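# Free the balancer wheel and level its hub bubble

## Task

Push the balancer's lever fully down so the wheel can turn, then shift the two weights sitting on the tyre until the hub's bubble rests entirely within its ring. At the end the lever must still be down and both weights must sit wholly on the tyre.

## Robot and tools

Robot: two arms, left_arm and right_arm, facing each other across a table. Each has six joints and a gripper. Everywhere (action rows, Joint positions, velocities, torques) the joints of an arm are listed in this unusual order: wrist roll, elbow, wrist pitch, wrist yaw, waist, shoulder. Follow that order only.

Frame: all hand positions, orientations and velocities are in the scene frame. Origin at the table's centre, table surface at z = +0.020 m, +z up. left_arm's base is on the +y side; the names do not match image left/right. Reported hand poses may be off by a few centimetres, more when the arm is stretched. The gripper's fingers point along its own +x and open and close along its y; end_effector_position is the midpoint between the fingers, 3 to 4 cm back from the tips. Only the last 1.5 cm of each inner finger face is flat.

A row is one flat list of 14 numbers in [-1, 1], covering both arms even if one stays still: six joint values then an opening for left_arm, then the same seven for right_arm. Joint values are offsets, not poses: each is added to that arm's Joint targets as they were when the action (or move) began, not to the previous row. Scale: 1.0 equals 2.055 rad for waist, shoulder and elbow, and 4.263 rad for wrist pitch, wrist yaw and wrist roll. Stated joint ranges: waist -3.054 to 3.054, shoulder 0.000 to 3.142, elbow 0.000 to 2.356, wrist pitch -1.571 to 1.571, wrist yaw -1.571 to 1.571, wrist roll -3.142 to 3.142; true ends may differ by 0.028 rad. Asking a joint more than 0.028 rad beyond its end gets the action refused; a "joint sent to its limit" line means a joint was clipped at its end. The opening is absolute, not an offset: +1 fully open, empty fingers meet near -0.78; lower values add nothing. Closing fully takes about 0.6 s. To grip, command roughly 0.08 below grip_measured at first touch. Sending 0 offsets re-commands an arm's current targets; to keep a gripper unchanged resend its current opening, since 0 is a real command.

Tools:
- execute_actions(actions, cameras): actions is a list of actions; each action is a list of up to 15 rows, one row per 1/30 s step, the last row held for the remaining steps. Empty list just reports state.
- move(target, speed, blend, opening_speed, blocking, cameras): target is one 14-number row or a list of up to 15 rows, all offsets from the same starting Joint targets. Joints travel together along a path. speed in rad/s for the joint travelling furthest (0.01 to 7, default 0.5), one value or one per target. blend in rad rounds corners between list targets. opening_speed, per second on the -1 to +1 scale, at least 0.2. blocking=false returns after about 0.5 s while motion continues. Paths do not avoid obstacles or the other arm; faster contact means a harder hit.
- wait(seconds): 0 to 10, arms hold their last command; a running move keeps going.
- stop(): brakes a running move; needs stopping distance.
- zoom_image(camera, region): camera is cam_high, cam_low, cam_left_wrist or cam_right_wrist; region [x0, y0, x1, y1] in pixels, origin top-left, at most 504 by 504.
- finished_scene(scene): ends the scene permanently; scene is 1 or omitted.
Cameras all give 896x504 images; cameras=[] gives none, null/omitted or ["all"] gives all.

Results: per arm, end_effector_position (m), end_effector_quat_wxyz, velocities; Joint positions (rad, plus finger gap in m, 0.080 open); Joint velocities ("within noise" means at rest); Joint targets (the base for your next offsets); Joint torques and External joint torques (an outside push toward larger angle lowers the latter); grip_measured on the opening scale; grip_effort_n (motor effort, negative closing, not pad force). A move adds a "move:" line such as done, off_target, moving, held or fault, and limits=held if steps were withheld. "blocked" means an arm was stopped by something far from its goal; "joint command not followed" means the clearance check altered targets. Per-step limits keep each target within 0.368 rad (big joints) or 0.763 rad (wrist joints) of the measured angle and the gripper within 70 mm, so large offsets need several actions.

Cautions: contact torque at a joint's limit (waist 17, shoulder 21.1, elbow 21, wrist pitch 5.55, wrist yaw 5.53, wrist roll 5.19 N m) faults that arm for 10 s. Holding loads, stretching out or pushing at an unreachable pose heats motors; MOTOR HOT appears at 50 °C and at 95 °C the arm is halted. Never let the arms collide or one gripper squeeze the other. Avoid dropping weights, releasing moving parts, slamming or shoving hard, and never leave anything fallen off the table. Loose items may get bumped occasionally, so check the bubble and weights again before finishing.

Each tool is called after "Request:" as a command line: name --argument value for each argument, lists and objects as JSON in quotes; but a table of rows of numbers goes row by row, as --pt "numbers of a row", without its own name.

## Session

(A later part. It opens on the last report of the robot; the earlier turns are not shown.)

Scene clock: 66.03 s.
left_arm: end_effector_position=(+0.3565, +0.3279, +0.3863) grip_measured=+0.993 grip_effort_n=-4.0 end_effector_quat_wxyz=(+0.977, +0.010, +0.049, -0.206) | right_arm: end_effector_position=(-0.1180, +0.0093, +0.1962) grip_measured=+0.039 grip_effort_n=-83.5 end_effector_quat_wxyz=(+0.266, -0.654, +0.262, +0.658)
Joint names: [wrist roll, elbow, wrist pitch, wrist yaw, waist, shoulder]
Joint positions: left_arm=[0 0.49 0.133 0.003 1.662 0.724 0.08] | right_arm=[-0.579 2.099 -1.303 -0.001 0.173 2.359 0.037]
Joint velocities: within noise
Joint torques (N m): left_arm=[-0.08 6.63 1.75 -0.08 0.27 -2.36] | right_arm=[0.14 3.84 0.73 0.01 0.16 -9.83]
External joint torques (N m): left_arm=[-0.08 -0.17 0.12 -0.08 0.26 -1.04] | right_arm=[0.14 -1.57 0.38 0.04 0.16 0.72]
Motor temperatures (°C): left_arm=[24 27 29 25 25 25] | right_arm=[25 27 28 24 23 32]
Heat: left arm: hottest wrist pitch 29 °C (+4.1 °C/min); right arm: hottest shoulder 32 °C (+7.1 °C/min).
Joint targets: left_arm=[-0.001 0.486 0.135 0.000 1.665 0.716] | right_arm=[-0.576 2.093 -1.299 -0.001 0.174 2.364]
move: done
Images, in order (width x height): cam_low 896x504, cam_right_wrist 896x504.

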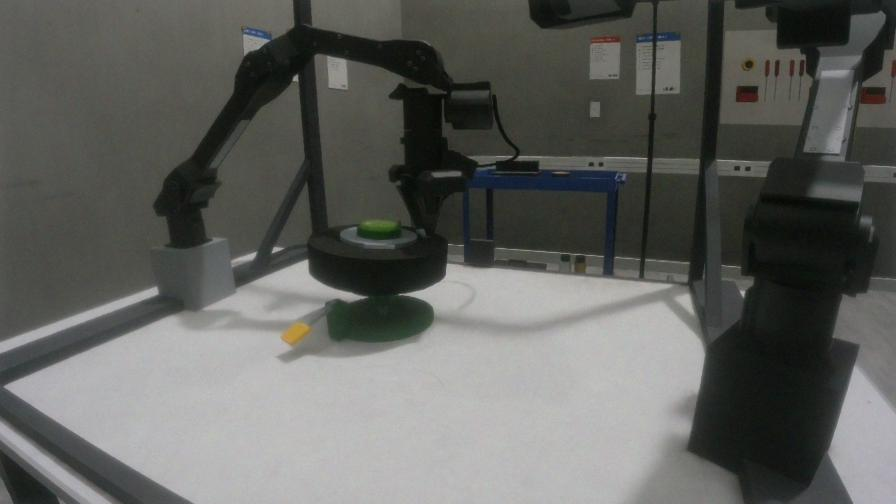

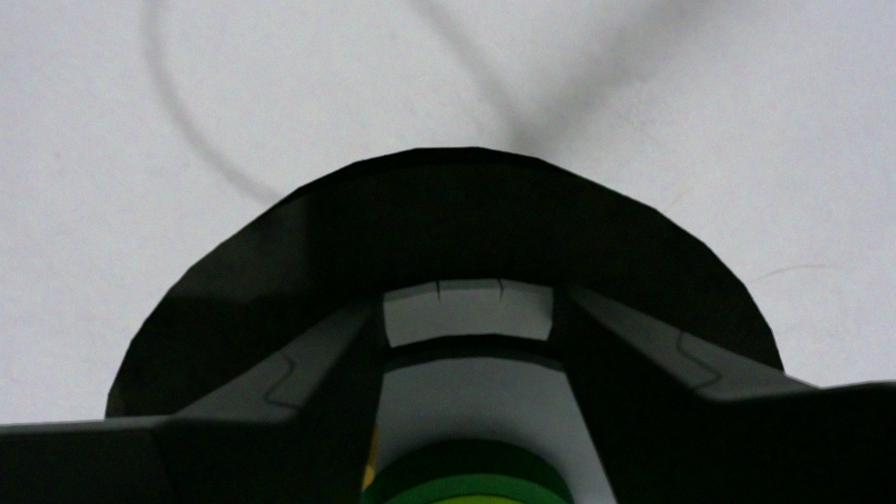

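Request:
move --target '[0,0,0,0,0,0,1, 0,0,0,0,0,0,0.35]' --opening_speed 0.4 --cameras '["cam_low","cam_right_wrist"]'

Request:
move --target '[0,0,0,0,0,0,1, 0,0.034,-0.016,0,0,0,0.35]' --speed 0.15 --cameras '["cam_low","cam_right_wrist"]'

Request:
zoom_image --camera "cam_right_wrist" --region '[250, 180, 700, 500]'

Scene clock: 67.53 s.
left_arm: end_effector_position=(+0.3565, +0.3279, +0.3863) grip_measured=+0.993 grip_effort_n=-4.0 end_effector_quat_wxyz=(+0.977, +0.010, +0.049, -0.206) | right_arm: end_effector_position=(-0.1180, +0.0093, +0.1957) grip_measured=+0.347 grip_effort_n=13.7 end_effector_quat_wxyz=(+0.266, -0.654, +0.262, +0.658)
Joint names: [wrist roll, elbow, wrist pitch, wrist yaw, waist, shoulder]
Joint positions: left_arm=[0 0.49 0.133 0.003 1.662 0.724 0.08] | right_arm=[-0.579 2.097 -1.3 0 0.173 2.359 0.051]
Joint velocities: within noise
Joint torques (N m): left_arm=[-0.05 6.73 1.76 -0.08 0.38 -2.34] | right_arm=[0.14 4.09 0.55 -0.01 0.2 -9.82]
External joint torques (N m): left_arm=[-0.05 -0.17 0.09 -0.07 0.36 -0.97] | right_arm=[0.14 -1.34 0.23 0.02 0.19 0.84]
Motor temperatures (°C): left_arm=[24 27 29 25 25 24] | right_arm=[25 27 28 24 23 32]
Heat: left arm: hottest wrist pitch 29 °C (+3.0 °C/min); right arm: hottest shoulder 32 °C (+7.1 °C/min).
Joint targets: left_arm=[-0.001 0.486 0.135 0.000 1.665 0.716] | right_arm=[-0.576 2.093 -1.299 -0.001 0.174 2.364]
move: done
Images, in order (width x height): cam_low 896x504, cam_right_wrist 896x504.

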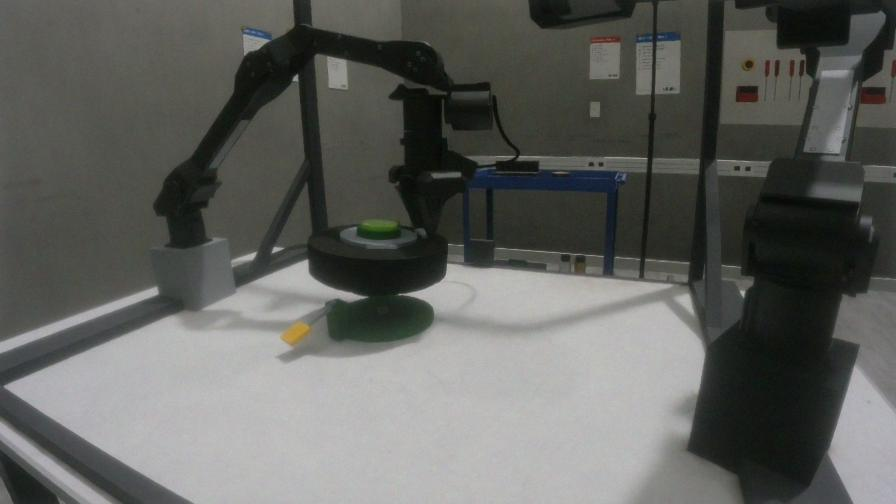

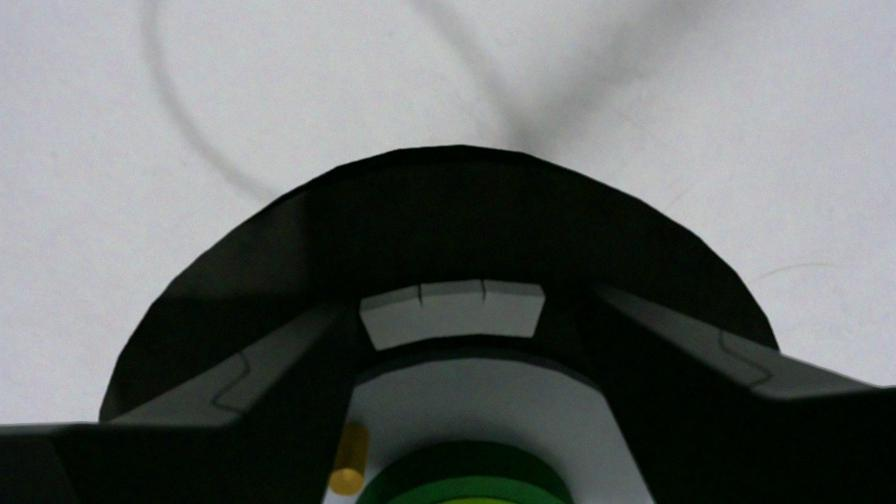

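Scene clock: 68.40 s.
left_arm: end_effector_position=(+0.3565, +0.3279, +0.3863) grip_measured=+0.993 grip_effort_n=-4.0 end_effector_quat_wxyz=(+0.977, +0.010, +0.049, -0.206) | right_arm: end_effector_position=(-0.1175, +0.0070, +0.2093) grip_measured=+0.347 grip_effort_n=14.2 end_effector_quat_wxyz=(+0.263, -0.656, +0.265, +0.655)
Joint names: [wrist roll, elbow, wrist pitch, wrist yaw, waist, shoulder]
Joint positions: left_arm=[0 0.49 0.133 0.003 1.662 0.724 0.08] | right_arm=[-0.579 2.151 -1.365 0 0.173 2.36 0.051]
Joint velocities: within noise
Joint torques (N m): left_arm=[-0.04 6.72 1.75 -0.08 0.23 -2.39] | right_arm=[0.13 5.61 0.26 -0.01 0.15 -9.83]
External joint torques (N m): left_arm=[-0.05 -0.09 0.11 -0.08 0.23 -1.08] | right_arm=[0.13 0.26 -0.05 0.01 0.26 0.66]
Motor temperatures (°C): left_arm=[24 27 29 25 25 24] | right_arm=[25 27 28 24 23 32]
Heat: left arm: hottest wrist pitch 29 °C (+3.0 °C/min); right arm: hottest shoulder 32 °C (+7.1 °C/min).
Joint targets: left_arm=[-0.001 0.486 0.135 0.000 1.665 0.716] | right_arm=[-0.576 2.163 -1.367 -0.001 0.174 2.364]
move: done
Images, in order (width x height): cam_low 896x504, cam_right_wrist 896x504.

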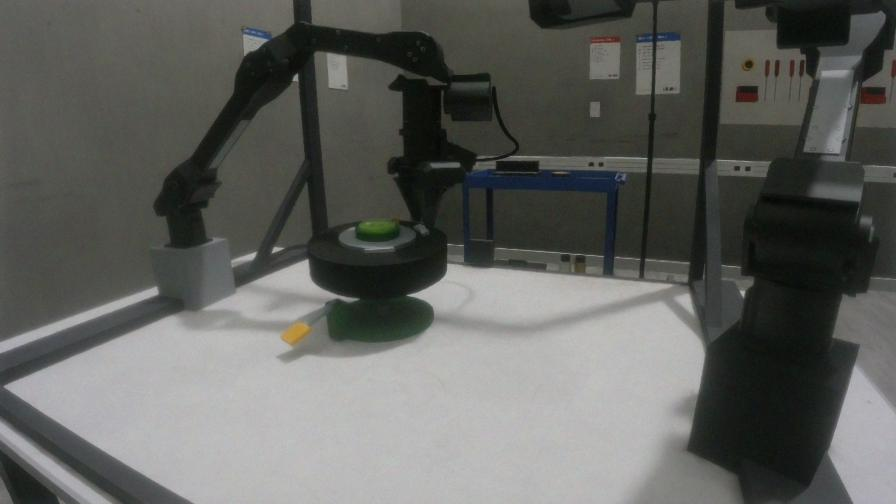

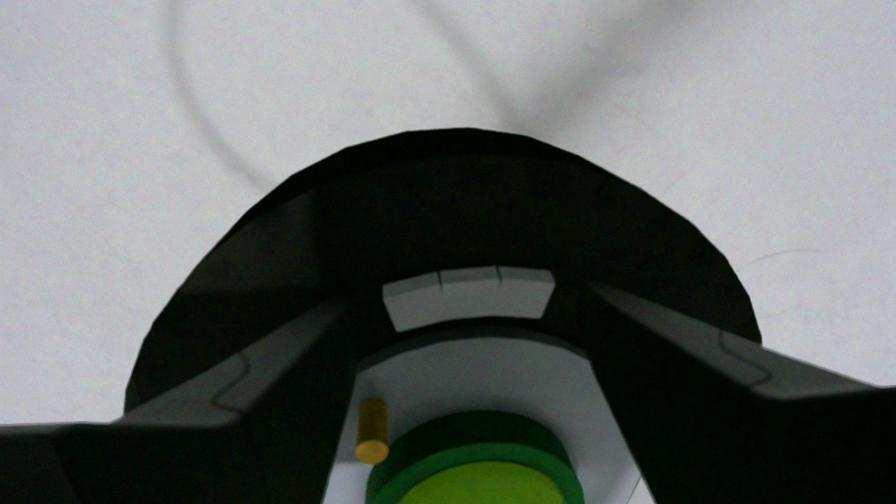

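Scaled by 1.120 from the camera's 896x504 image, which has a finer 1280x720 frame.

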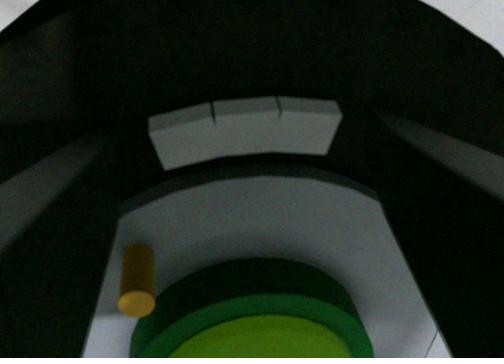

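Request:
move --pt "0 0 0 0 0 0 1 0 0.0631 -0.0378 0 0 -0.0139 0.35" --pt "0 0 0 0 0 0 1 0.1351 -0.4647 0.1392 0 -0.0453 -0.3955 0.35" --speed '[0.3,0.8]' --blend '[0.05,0]'

Request:
zoom_image --camera "cam_right_wrist" --region '[250, 50, 700, 450]'

Scene clock: 71.77 s.
left_arm: end_effector_position=(+0.3565, +0.3279, +0.3863) grip_measured=+0.993 grip_effort_n=-4.0 end_effector_quat_wxyz=(+0.977, +0.010, +0.049, -0.206) | right_arm: end_effector_position=(-0.0639, -0.0816, +0.2715) grip_measured=+0.347 grip_effort_n=13.3 end_effector_quat_wxyz=(+0.554, -0.405, +0.351, +0.637)
Joint names: [wrist roll, elbow, wrist pitch, wrist yaw, waist, shoulder]
Joint positions: left_arm=[0 0.49 0.133 0.003 1.662 0.724 0.08] | right_arm=[-0.004 1.211 -0.778 0 0.083 1.565 0.051]
Joint velocities: within noise
Joint torques (N m): left_arm=[-0.06 6.68 1.74 -0.09 0.3 -2.29] | right_arm=[0.18 4.62 1.56 0.01 -0.11 -7.37]
External joint torques (N m): left_arm=[-0.07 -0.15 0.1 -0.09 0.32 -0.96] | right_arm=[0.18 -1.37 0.59 0.01 -0.11 -1.42]
Motor temperatures (°C): left_arm=[24 27 29 25 25 24] | right_arm=[25 27 28 24 23 32]
Heat: left arm: hottest wrist pitch 29 °C (+3.0 °C/min); right arm: hottest shoulder 32 °C (+6.0 °C/min).
Joint targets: left_arm=[-0.001 0.486 0.135 0.000 1.665 0.716] | right_arm=[0.000 1.207 -0.774 -0.001 0.081 1.551]
move: done

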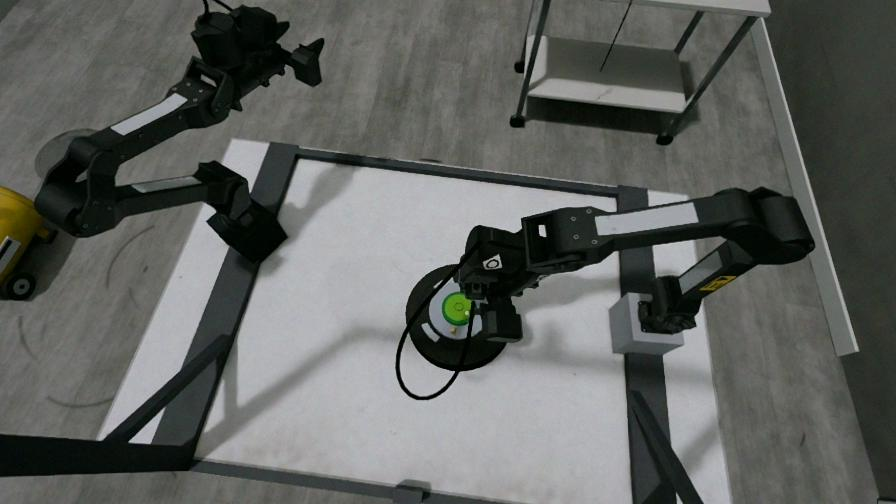

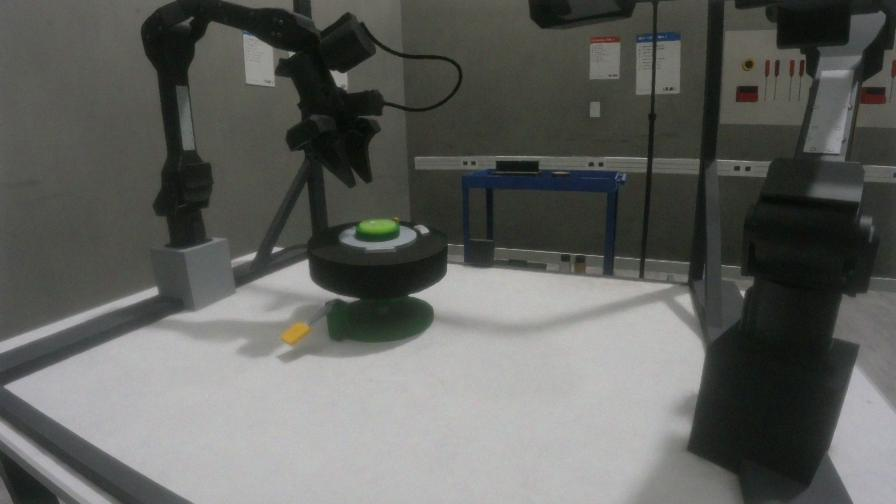

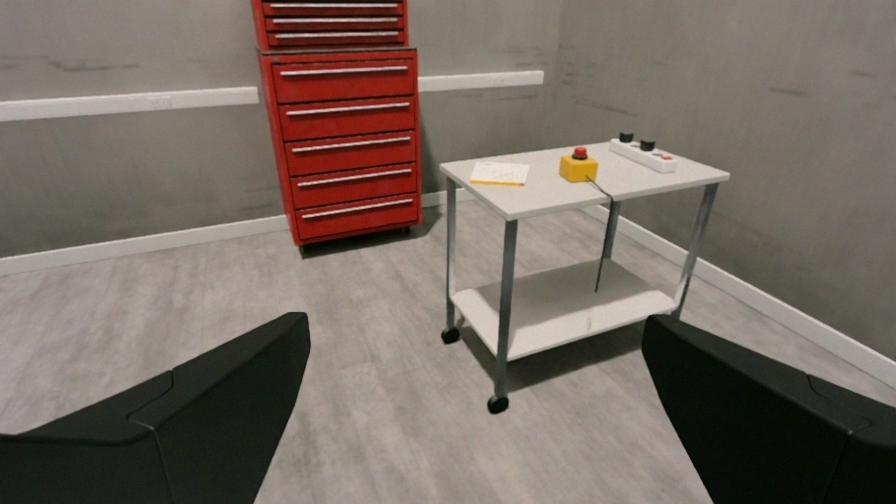

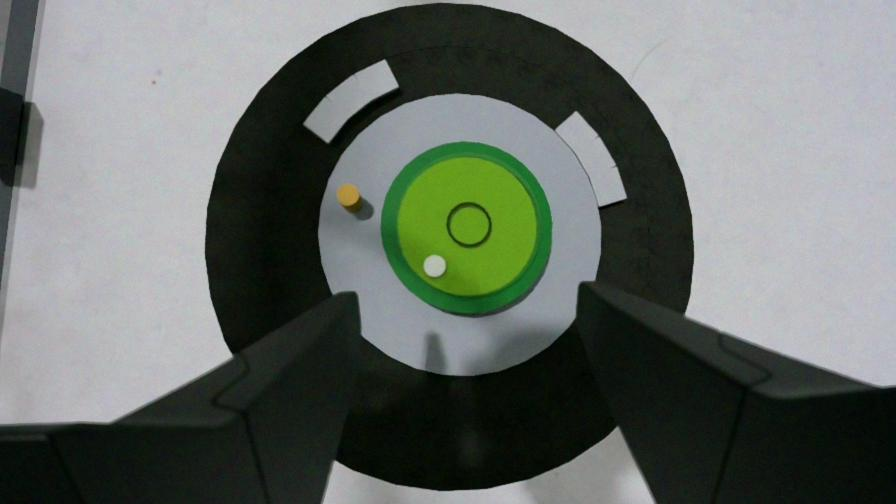

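Scaled by 1.120 from the camera's 896x504 image, which has a finer 1280x720 frame.

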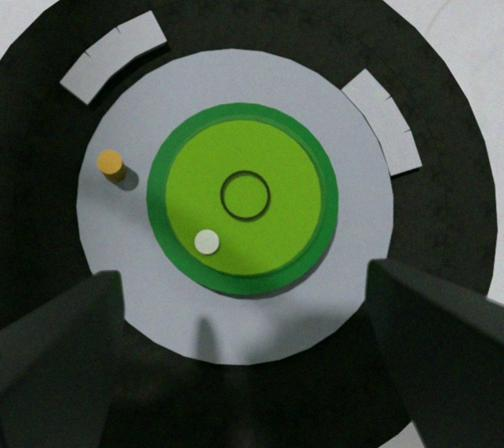

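Request:
move --target '[0,0,0,0,0,0,1, 0.2308,0.3921,-0.1259,0,-0.049,0.3513,0.52]' --speed 0.7 --cameras '["cam_low","cam_right_wrist"]'

Request:
zoom_image --camera "cam_low" --region '[290, 160, 450, 280]'

Scene clock: 75.97 s.
left_arm: end_effector_position=(+0.3565, +0.3279, +0.3863) grip_measured=+0.993 grip_effort_n=-4.0 end_effector_quat_wxyz=(+0.977, +0.010, +0.049, -0.206) | right_arm: end_effector_position=(-0.0298, +0.0004, +0.2109) grip_measured=+0.517 grip_effort_n=13.7 end_effector_quat_wxyz=(+0.672, -0.219, +0.673, +0.216)
Joint names: [wrist roll, elbow, wrist pitch, wrist yaw, waist, shoulder]
Joint positions: left_arm=[0 0.49 0.133 0.003 1.662 0.724 0.08] | right_arm=[0.981 2.002 -1.309 0 -0.019 2.268 0.058]
Joint velocities: within noise
Joint torques (N m): left_arm=[-0.06 6.68 1.77 -0.06 0.34 -2.3] | right_arm=[0.17 5.55 0.28 0.05 -0.1 -9.42]
External joint torques (N m): left_arm=[-0.07 -0.09 0.14 -0.07 0.36 -1.01] | right_arm=[0.16 0.25 0 0.01 -0.1 0.54]
Motor temperatures (°C): left_arm=[24 27 29 25 25 24] | right_arm=[25 27 28 24 23 32]
Heat: left arm: hottest wrist pitch 29 °C (+3.0 °C/min); right arm: hottest shoulder 32 °C (+6.0 °C/min).
Joint targets: left_arm=[-0.001 0.486 0.135 0.000 1.665 0.716] | right_arm=[0.984 2.013 -1.310 -0.001 -0.020 2.273]
move: done
Images, in order (width x height): cam_low 896x504, cam_right_wrist 896x504.

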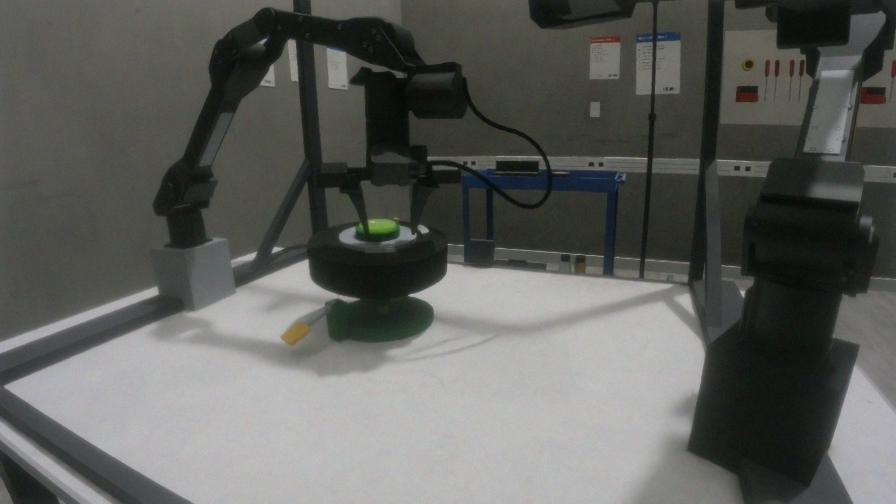

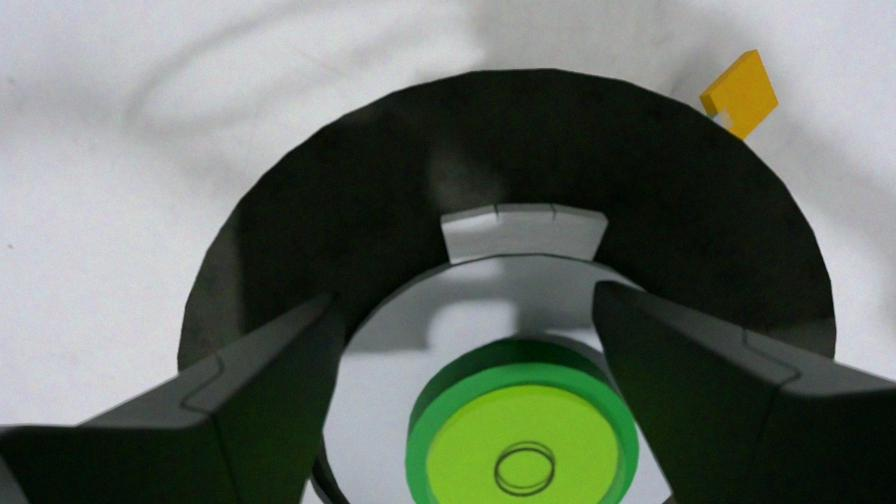

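Scaled by 3.150 from the camera's 896x504 image, which has a finer 1280x720 frame.

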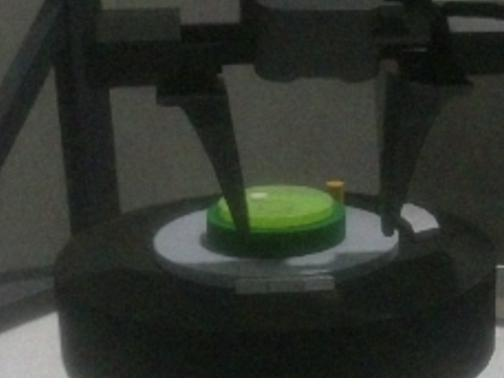

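Request:
move --target '[0,0,0,0,0,0,1, -0.009,-0.0178,0.0032,0,-0.0184,-0.0107,0.52]' --speed 0.2 --cameras '["cam_right_wrist"]'

Scene clock: 77.47 s.
left_arm: end_effector_position=(+0.3565, +0.3279, +0.3863) grip_measured=+0.993 grip_effort_n=-4.0 end_effector_quat_wxyz=(+0.977, +0.010, +0.049, -0.206) | right_arm: end_effector_position=(-0.0125, -0.0022, +0.2056) grip_measured=+0.517 grip_effort_n=13.3 end_effector_quat_wxyz=(+0.672, -0.220, +0.676, +0.209)
Joint names: [wrist roll, elbow, wrist pitch, wrist yaw, waist, shoulder]
Joint positions: left_arm=[0 0.49 0.133 0.003 1.662 0.724 0.08] | right_arm=[0.949 1.981 -1.3 0 -0.058 2.268 0.058]
Joint velocities: within noise
Joint torques (N m): left_arm=[-0.05 6.75 1.75 -0.07 0.33 -2.26] | right_arm=[-0.12 4.03 0.61 0.05 0 -11.74]
External joint torques (N m): left_arm=[-0.05 -0.01 0.13 -0.07 0.33 -0.99] | right_arm=[-0.12 -1.29 0.32 0.02 0 -1.8]
Motor temperatures (°C): left_arm=[24 27 29 25 25 24] | right_arm=[25 27 28 24 23 32]
Heat: left arm: hottest wrist pitch 29 °C (+3.0 °C/min); right arm: hottest shoulder 32 °C (+6.1 °C/min).
Joint targets: left_arm=[-0.001 0.486 0.135 0.000 1.665 0.716] | right_arm=[0.945 1.977 -1.297 -0.001 -0.058 2.251]
move: done
Images, in order (width x height): cam_right_wrist 896x504.

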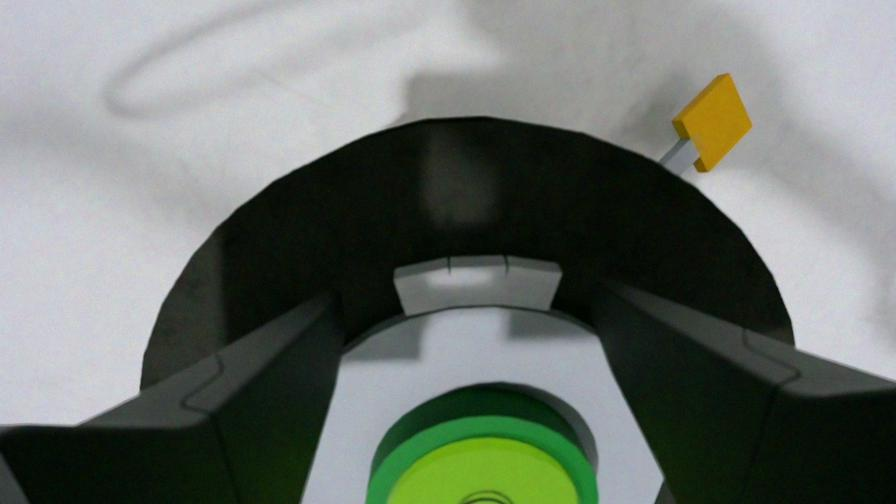

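Request:
move --target '[0,0,0,0,0,0,1, 0,-0.0185,0.0089,0,-0.0017,0,0.52]' --speed 0.15 --cameras '["cam_right_wrist"]'

Request:
zoom_image --camera "cam_right_wrist" --region '[300, 180, 640, 450]'

Scene clock: 80.33 s.
left_arm: end_effector_position=(+0.3565, +0.3279, +0.3863) grip_measured=+0.993 grip_effort_n=-4.0 end_effector_quat_wxyz=(+0.977, +0.010, +0.049, -0.206) | right_arm: end_effector_position=(-0.0124, -0.0029, +0.1960) grip_measured=+0.517 grip_effort_n=13.7 end_effector_quat_wxyz=(+0.672, -0.220, +0.676, +0.209)
Joint names: [wrist roll, elbow, wrist pitch, wrist yaw, waist, shoulder]
Joint positions: left_arm=[0 0.49 0.133 0.003 1.662 0.724 0.08] | right_arm=[0.949 1.943 -1.262 0 -0.058 2.268 0.058]
Joint velocities: within noise
Joint torques (N m): left_arm=[-0.06 6.68 1.74 -0.08 0.21 -2.38] | right_arm=[-0.11 3.99 0.61 0.06 -0.2 -11.7]
External joint torques (N m): left_arm=[-0.06 -0.12 0.11 -0.08 0.21 -1.07] | right_arm=[-0.11 -1.38 0.31 0.03 -0.26 -1.7]
Motor temperatures (°C): left_arm=[24 27 29 25 25 24] | right_arm=[25 27 28 24 23 32]
Heat: left arm: hottest wrist pitch 29 °C (+3.0 °C/min); right arm: hottest shoulder 32 °C (+6.1 °C/min).
Joint targets: left_arm=[-0.001 0.486 0.135 0.000 1.665 0.716] | right_arm=[0.946 1.939 -1.259 -0.001 -0.061 2.251]
move: done
Images, in order (width x height): cam_right_wrist 896x504.

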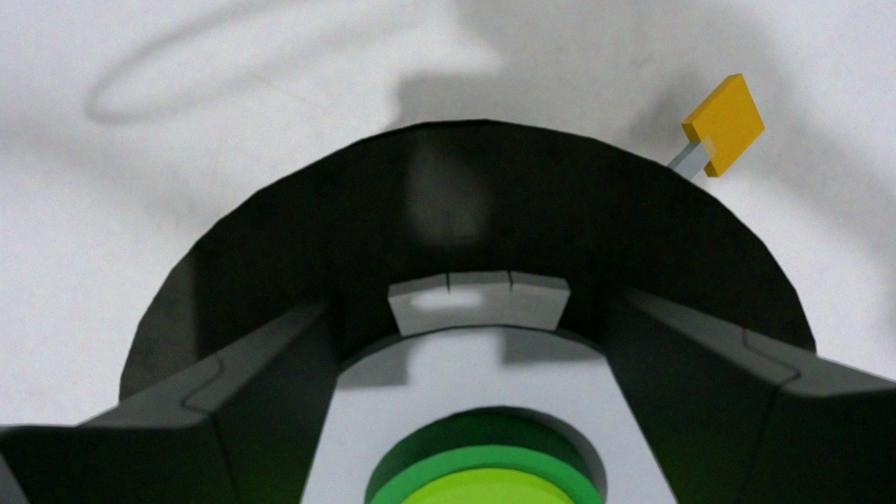

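Scaled by 1.482 from the camera's 896x504 image, which has a finer 1280x720 frame.

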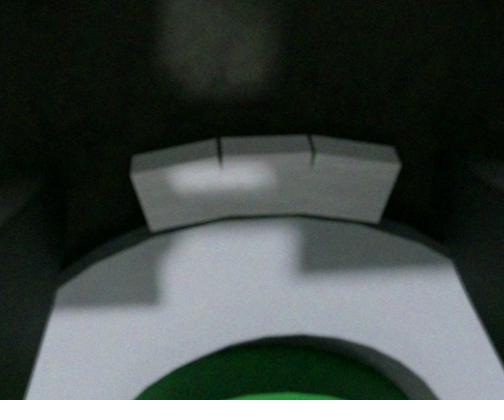

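Request:
move --pt "0 0 0 0 0 0 1 0 0 0 0 -0.003 0 0.52" --pt "0 0 0 0 0 0 1 0 0 0 0 -0.003 0 0.0" --opening_speed 0.5 --speed 0.1 --cameras '["cam_right_wrist"]'

Scene clock: 82.97 s.
left_arm: end_effector_position=(+0.3565, +0.3279, +0.3863) grip_measured=+0.993 grip_effort_n=-4.0 end_effector_quat_wxyz=(+0.977, +0.010, +0.049, -0.206) | right_arm: end_effector_position=(-0.0097, -0.0025, +0.1967) grip_measured=+0.003 grip_effort_n=-15.1 end_effector_quat_wxyz=(+0.672, -0.217, +0.676, +0.208)
Joint names: [wrist roll, elbow, wrist pitch, wrist yaw, waist, shoulder]
Joint positions: left_arm=[0 0.49 0.133 0.003 1.662 0.724 0.08] | right_arm=[0.949 1.942 -1.26 -0.002 -0.065 2.267 0.035]
Joint velocities: within noise
Joint torques (N m): left_arm=[-0.07 6.77 1.75 -0.11 0.34 -2.29] | right_arm=[-0.11 4.08 0.48 0.08 -0.17 -11.44]
External joint torques (N m): left_arm=[-0.07 -0.1 0.1 -0.11 0.34 -0.93] | right_arm=[-0.11 -1.18 0.19 0.04 -0.18 -1.63]
Motor temperatures (°C): left_arm=[24 27 29 25 25 24] | right_arm=[25 27 28 24 23 33]
Heat: left arm: hottest wrist pitch 29 °C (+3.0 °C/min); right arm: hottest shoulder 33 °C (+7.0 °C/min).
Joint targets: left_arm=[-0.001 0.486 0.135 0.000 1.665 0.716] | right_arm=[0.945 1.939 -1.259 -0.001 -0.067 2.251]
move: done
Images, in order (width x height): cam_right_wrist 896x504.

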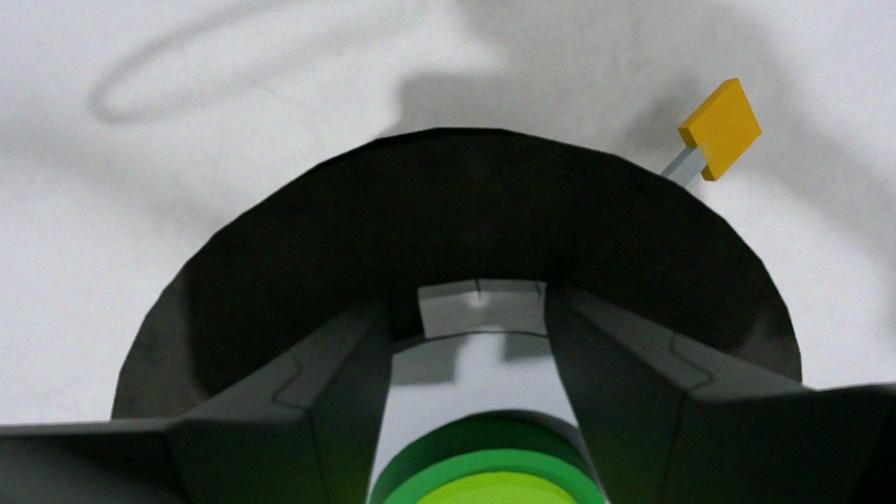

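Request:
move --target '[0,0,0,0,0,0,1, 0,0,0,0,0,0,0.52]' --opening_speed 0.8 --cameras '["cam_right_wrist","cam_low"]'

Request:
zoom_image --camera "cam_low" --region '[290, 160, 450, 280]'

Scene clock: 84.20 s.
left_arm: end_effector_position=(+0.3565, +0.3279, +0.3863) grip_measured=+0.993 grip_effort_n=-4.0 end_effector_quat_wxyz=(+0.977, +0.010, +0.049, -0.206) | right_arm: end_effector_position=(-0.0097, -0.0025, +0.1967) grip_measured=+0.516 grip_effort_n=13.7 end_effector_quat_wxyz=(+0.672, -0.217, +0.676, +0.208)
Joint names: [wrist roll, elbow, wrist pitch, wrist yaw, waist, shoulder]
Joint positions: left_arm=[0 0.49 0.133 0.003 1.662 0.724 0.08] | right_arm=[0.949 1.942 -1.26 -0.002 -0.065 2.267 0.058]
Joint velocities: within noise
Joint torques (N m): left_arm=[-0.08 6.59 1.74 -0.09 0.36 -2.25] | right_arm=[-0.1 4.08 0.47 0.08 -0.11 -11.5]
External joint torques (N m): left_arm=[-0.09 -0.21 0.1 -0.09 0.36 -0.93] | right_arm=[-0.1 -1.31 0.16 0.04 -0.07 -1.47]
Motor temperatures (°C): left_arm=[24 27 29 25 25 24] | right_arm=[25 27 28 24 23 33]
Heat: left arm: hottest wrist pitch 29 °C (+3.0 °C/min); right arm: hottest shoulder 33 °C (+6.1 °C/min).
Joint targets: left_arm=[-0.001 0.486 0.135 0.000 1.665 0.716] | right_arm=[0.945 1.939 -1.259 -0.001 -0.067 2.251]
move: done
Images, in order (width x height): cam_low 896x504, cam_right_wrist 896x504.

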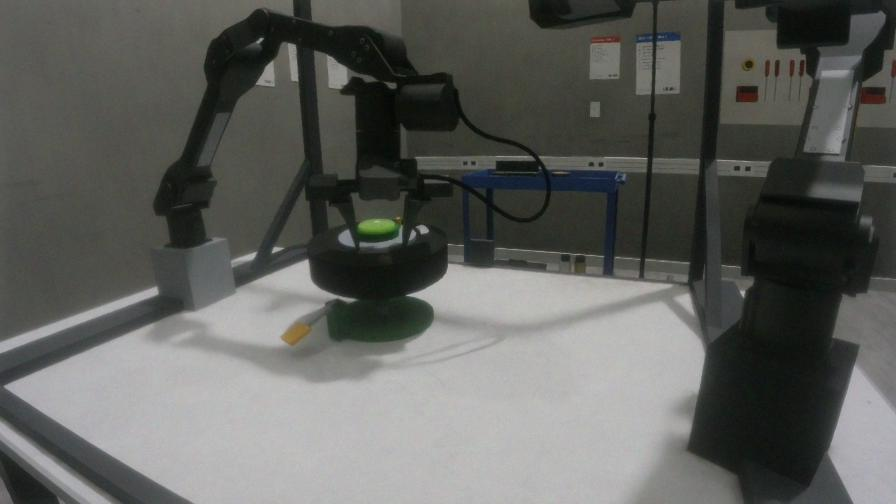

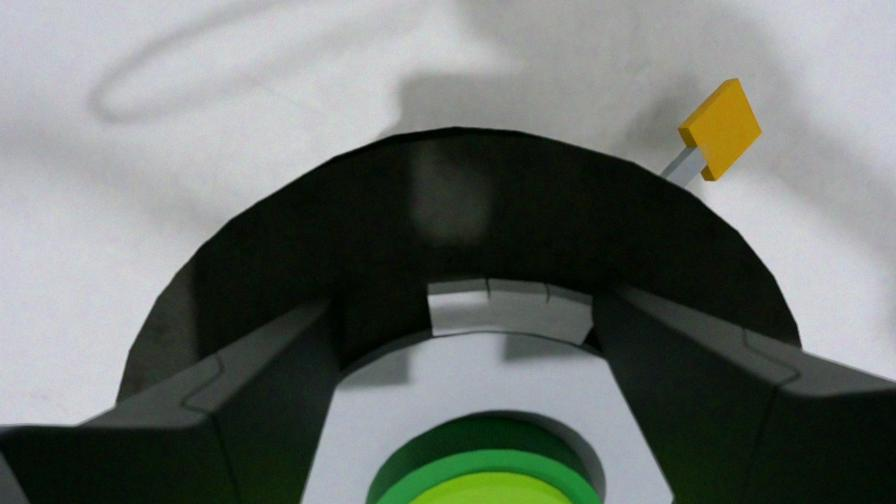

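Scaled by 3.150 from the camera's 896x504 image, which has a finer 1280x720 frame.

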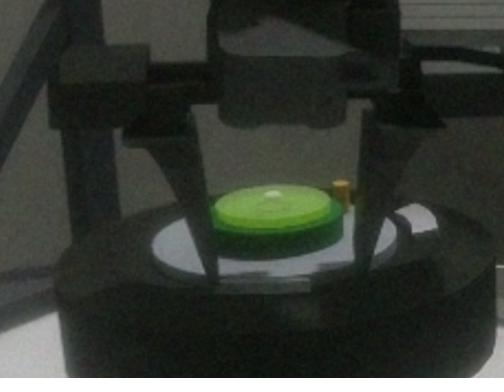

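Request:
move --pt "0 0 0 0 0 0 1 0 0.0292 -0.0141 0 0 0 0.52" --pt "0 0 0 0 0 0 1 0.035 -0.0229 0.0027 0 -0.0018 -0.0173 0.52" --speed 0.25 --cameras '["cam_right_wrist"]'

Scene clock: 86.30 s.
left_arm: end_effector_position=(+0.3565, +0.3279, +0.3863) grip_measured=+0.993 grip_effort_n=-4.0 end_effector_quat_wxyz=(+0.977, +0.010, +0.049, -0.206) | right_arm: end_effector_position=(-0.0083, -0.0104, +0.1985) grip_measured=+0.517 grip_effort_n=13.7 end_effector_quat_wxyz=(+0.686, -0.169, +0.690, +0.157)
Joint names: [wrist roll, elbow, wrist pitch, wrist yaw, waist, shoulder]
Joint positions: left_arm=[0 0.49 0.133 0.003 1.662 0.724 0.08] | right_arm=[1.091 1.896 -1.25 -0.002 -0.068 2.234 0.058]
Joint velocities: within noise
Joint torques (N m): left_arm=[-0.05 6.67 1.75 -0.08 0.28 -2.33] | right_arm=[0.14 4 0.59 0.08 -0.19 -11.55]
External joint torques (N m): left_arm=[-0.06 -0.12 0.12 -0.07 0.26 -1.05] | right_arm=[0.14 -1.28 0.34 0.03 -0.17 -1.8]
Motor temperatures (°C): left_arm=[24 27 29 25 25 24] | right_arm=[25 27 28 24 23 34]
Heat: left arm: hottest wrist pitch 29 °C (+3.0 °C/min); right arm: hottest shoulder 34 °C (+7.1 °C/min).
Joint targets: left_arm=[-0.001 0.486 0.135 0.000 1.665 0.716] | right_arm=[1.095 1.892 -1.247 -0.001 -0.071 2.216]
move: done
Images, in order (width x height): cam_right_wrist 896x504.

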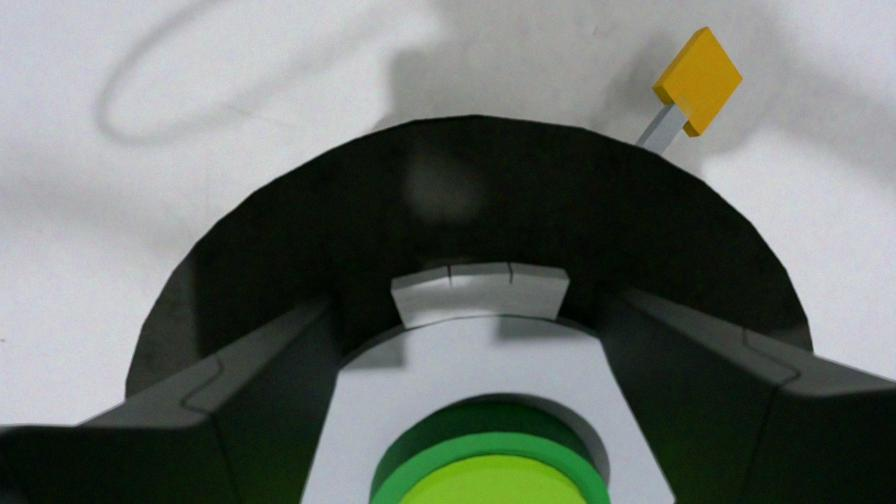

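Request:
move --target '[0,0,0,0,0,0,1, -0.008,-0.0175,0.0084,0,0,-0.003,0.52]' --speed 0.15 --cameras '["cam_right_wrist","cam_low"]'

Request:
zoom_image --camera "cam_low" --region '[290, 160, 450, 280]'

Scene clock: 87.57 s.
left_arm: end_effector_position=(+0.3565, +0.3279, +0.3863) grip_measured=+0.993 grip_effort_n=-4.0 end_effector_quat_wxyz=(+0.977, +0.010, +0.049, -0.206) | right_arm: end_effector_position=(-0.0083, -0.0111, +0.1926) grip_measured=+0.517 grip_effort_n=13.7 end_effector_quat_wxyz=(+0.684, -0.175, +0.687, +0.169)
Joint names: [wrist roll, elbow, wrist pitch, wrist yaw, waist, shoulder]
Joint positions: left_arm=[0 0.49 0.133 0.003 1.662 0.724 0.08] | right_arm=[1.064 1.86 -1.214 -0.002 -0.068 2.227 0.058]
Joint velocities: within noise
Joint torques (N m): left_arm=[-0.09 6.66 1.75 -0.1 0.27 -2.27] | right_arm=[-0.11 3.99 0.61 0.08 -0.23 -11.48]
External joint torques (N m): left_arm=[-0.09 -0.2 0.1 -0.1 0.27 -0.95] | right_arm=[-0.11 -1.27 0.33 0.04 -0.24 -1.84]
Motor temperatures (°C): left_arm=[24 27 29 25 25 24] | right_arm=[25 27 28 24 23 34]
Heat: left arm: hottest wrist pitch 29 °C (+3.0 °C/min); right arm: hottest shoulder 34 °C (+7.1 °C/min).
Joint targets: left_arm=[-0.001 0.486 0.135 0.000 1.665 0.716] | right_arm=[1.060 1.856 -1.212 -0.001 -0.071 2.210]
move: done
Images, in order (width x height): cam_low 896x504, cam_right_wrist 896x504.

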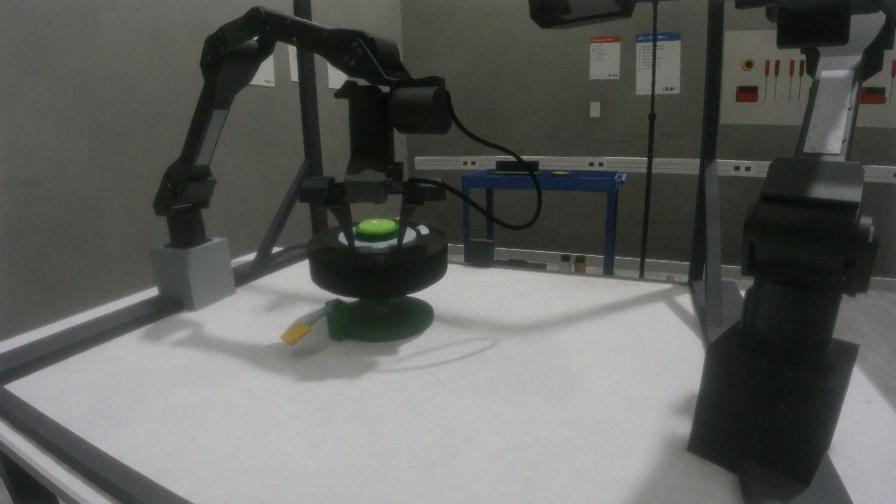

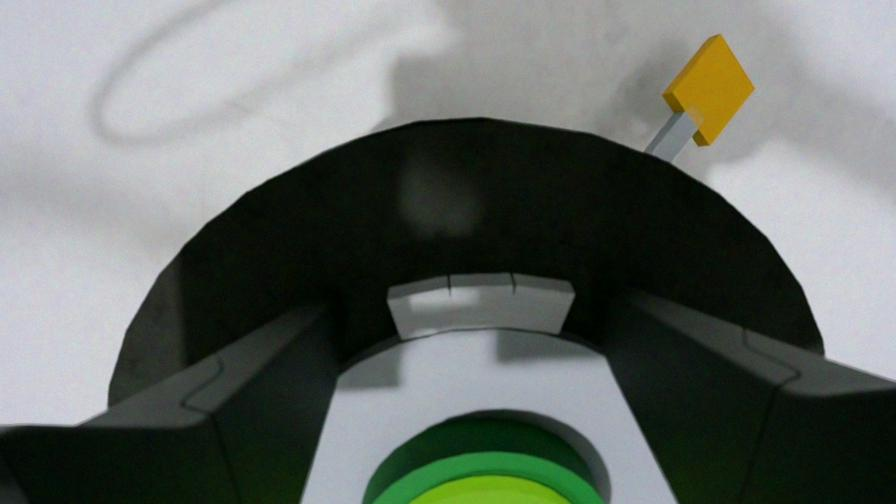

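Scaled by 3.150 from the camera's 896x504 image, which has a finer 1280x720 frame.

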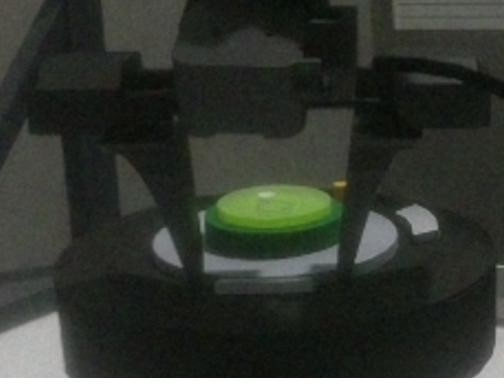

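Request:
move --pt "0 0 0 0 0 0 1 0 -0.006 0.0028 0 0 0 0.52" --pt "0 0 0 0 0 0 1 0 -0.006 0.0028 0 0 0 0.0" --opening_speed 0.4 --speed 0.1 --cameras '["cam_right_wrist"]'

Scene clock: 90.03 s.
left_arm: end_effector_position=(+0.3565, +0.3279, +0.3863) grip_measured=+0.993 grip_effort_n=-4.0 end_effector_quat_wxyz=(+0.977, +0.010, +0.049, -0.206) | right_arm: end_effector_position=(-0.0080, -0.0102, +0.1921) grip_measured=+0.049 grip_effort_n=-83.5 end_effector_quat_wxyz=(+0.685, -0.172, +0.686, +0.172)
Joint names: [wrist roll, elbow, wrist pitch, wrist yaw, waist, shoulder]
Joint positions: left_arm=[0 0.49 0.133 0.003 1.662 0.724 0.08] | right_arm=[1.064 1.85 -1.199 -0.002 -0.069 2.222 0.037]
Joint velocities: within noise
Joint torques (N m): left_arm=[-0.07 6.73 1.75 -0.1 0.32 -2.31] | right_arm=[-0.12 3.84 0.36 0.1 -0.16 -10.85]
External joint torques (N m): left_arm=[-0.07 -0.08 0.11 -0.11 0.33 -1] | right_arm=[-0.12 -1.48 0.07 0.05 -0.1 -1.12]
Motor temperatures (°C): left_arm=[24 27 29 25 25 24] | right_arm=[25 27 27 24 23 35]
Heat: left arm: hottest wrist pitch 29 °C (+3.0 °C/min); right arm: hottest shoulder 35 °C (+8.1 °C/min).
Joint targets: left_arm=[-0.001 0.486 0.135 0.000 1.665 0.716] | right_arm=[1.061 1.843 -1.199 -0.001 -0.071 2.210]
move: done
Images, in order (width x height): cam_right_wrist 896x504.

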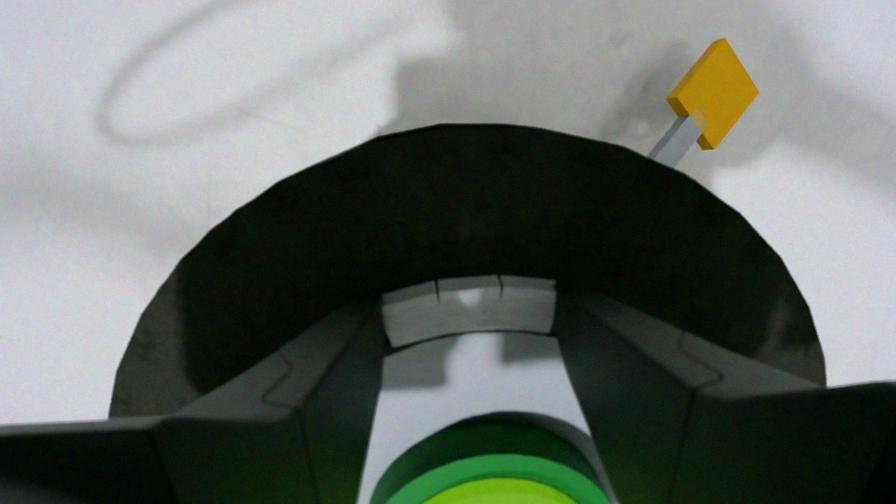

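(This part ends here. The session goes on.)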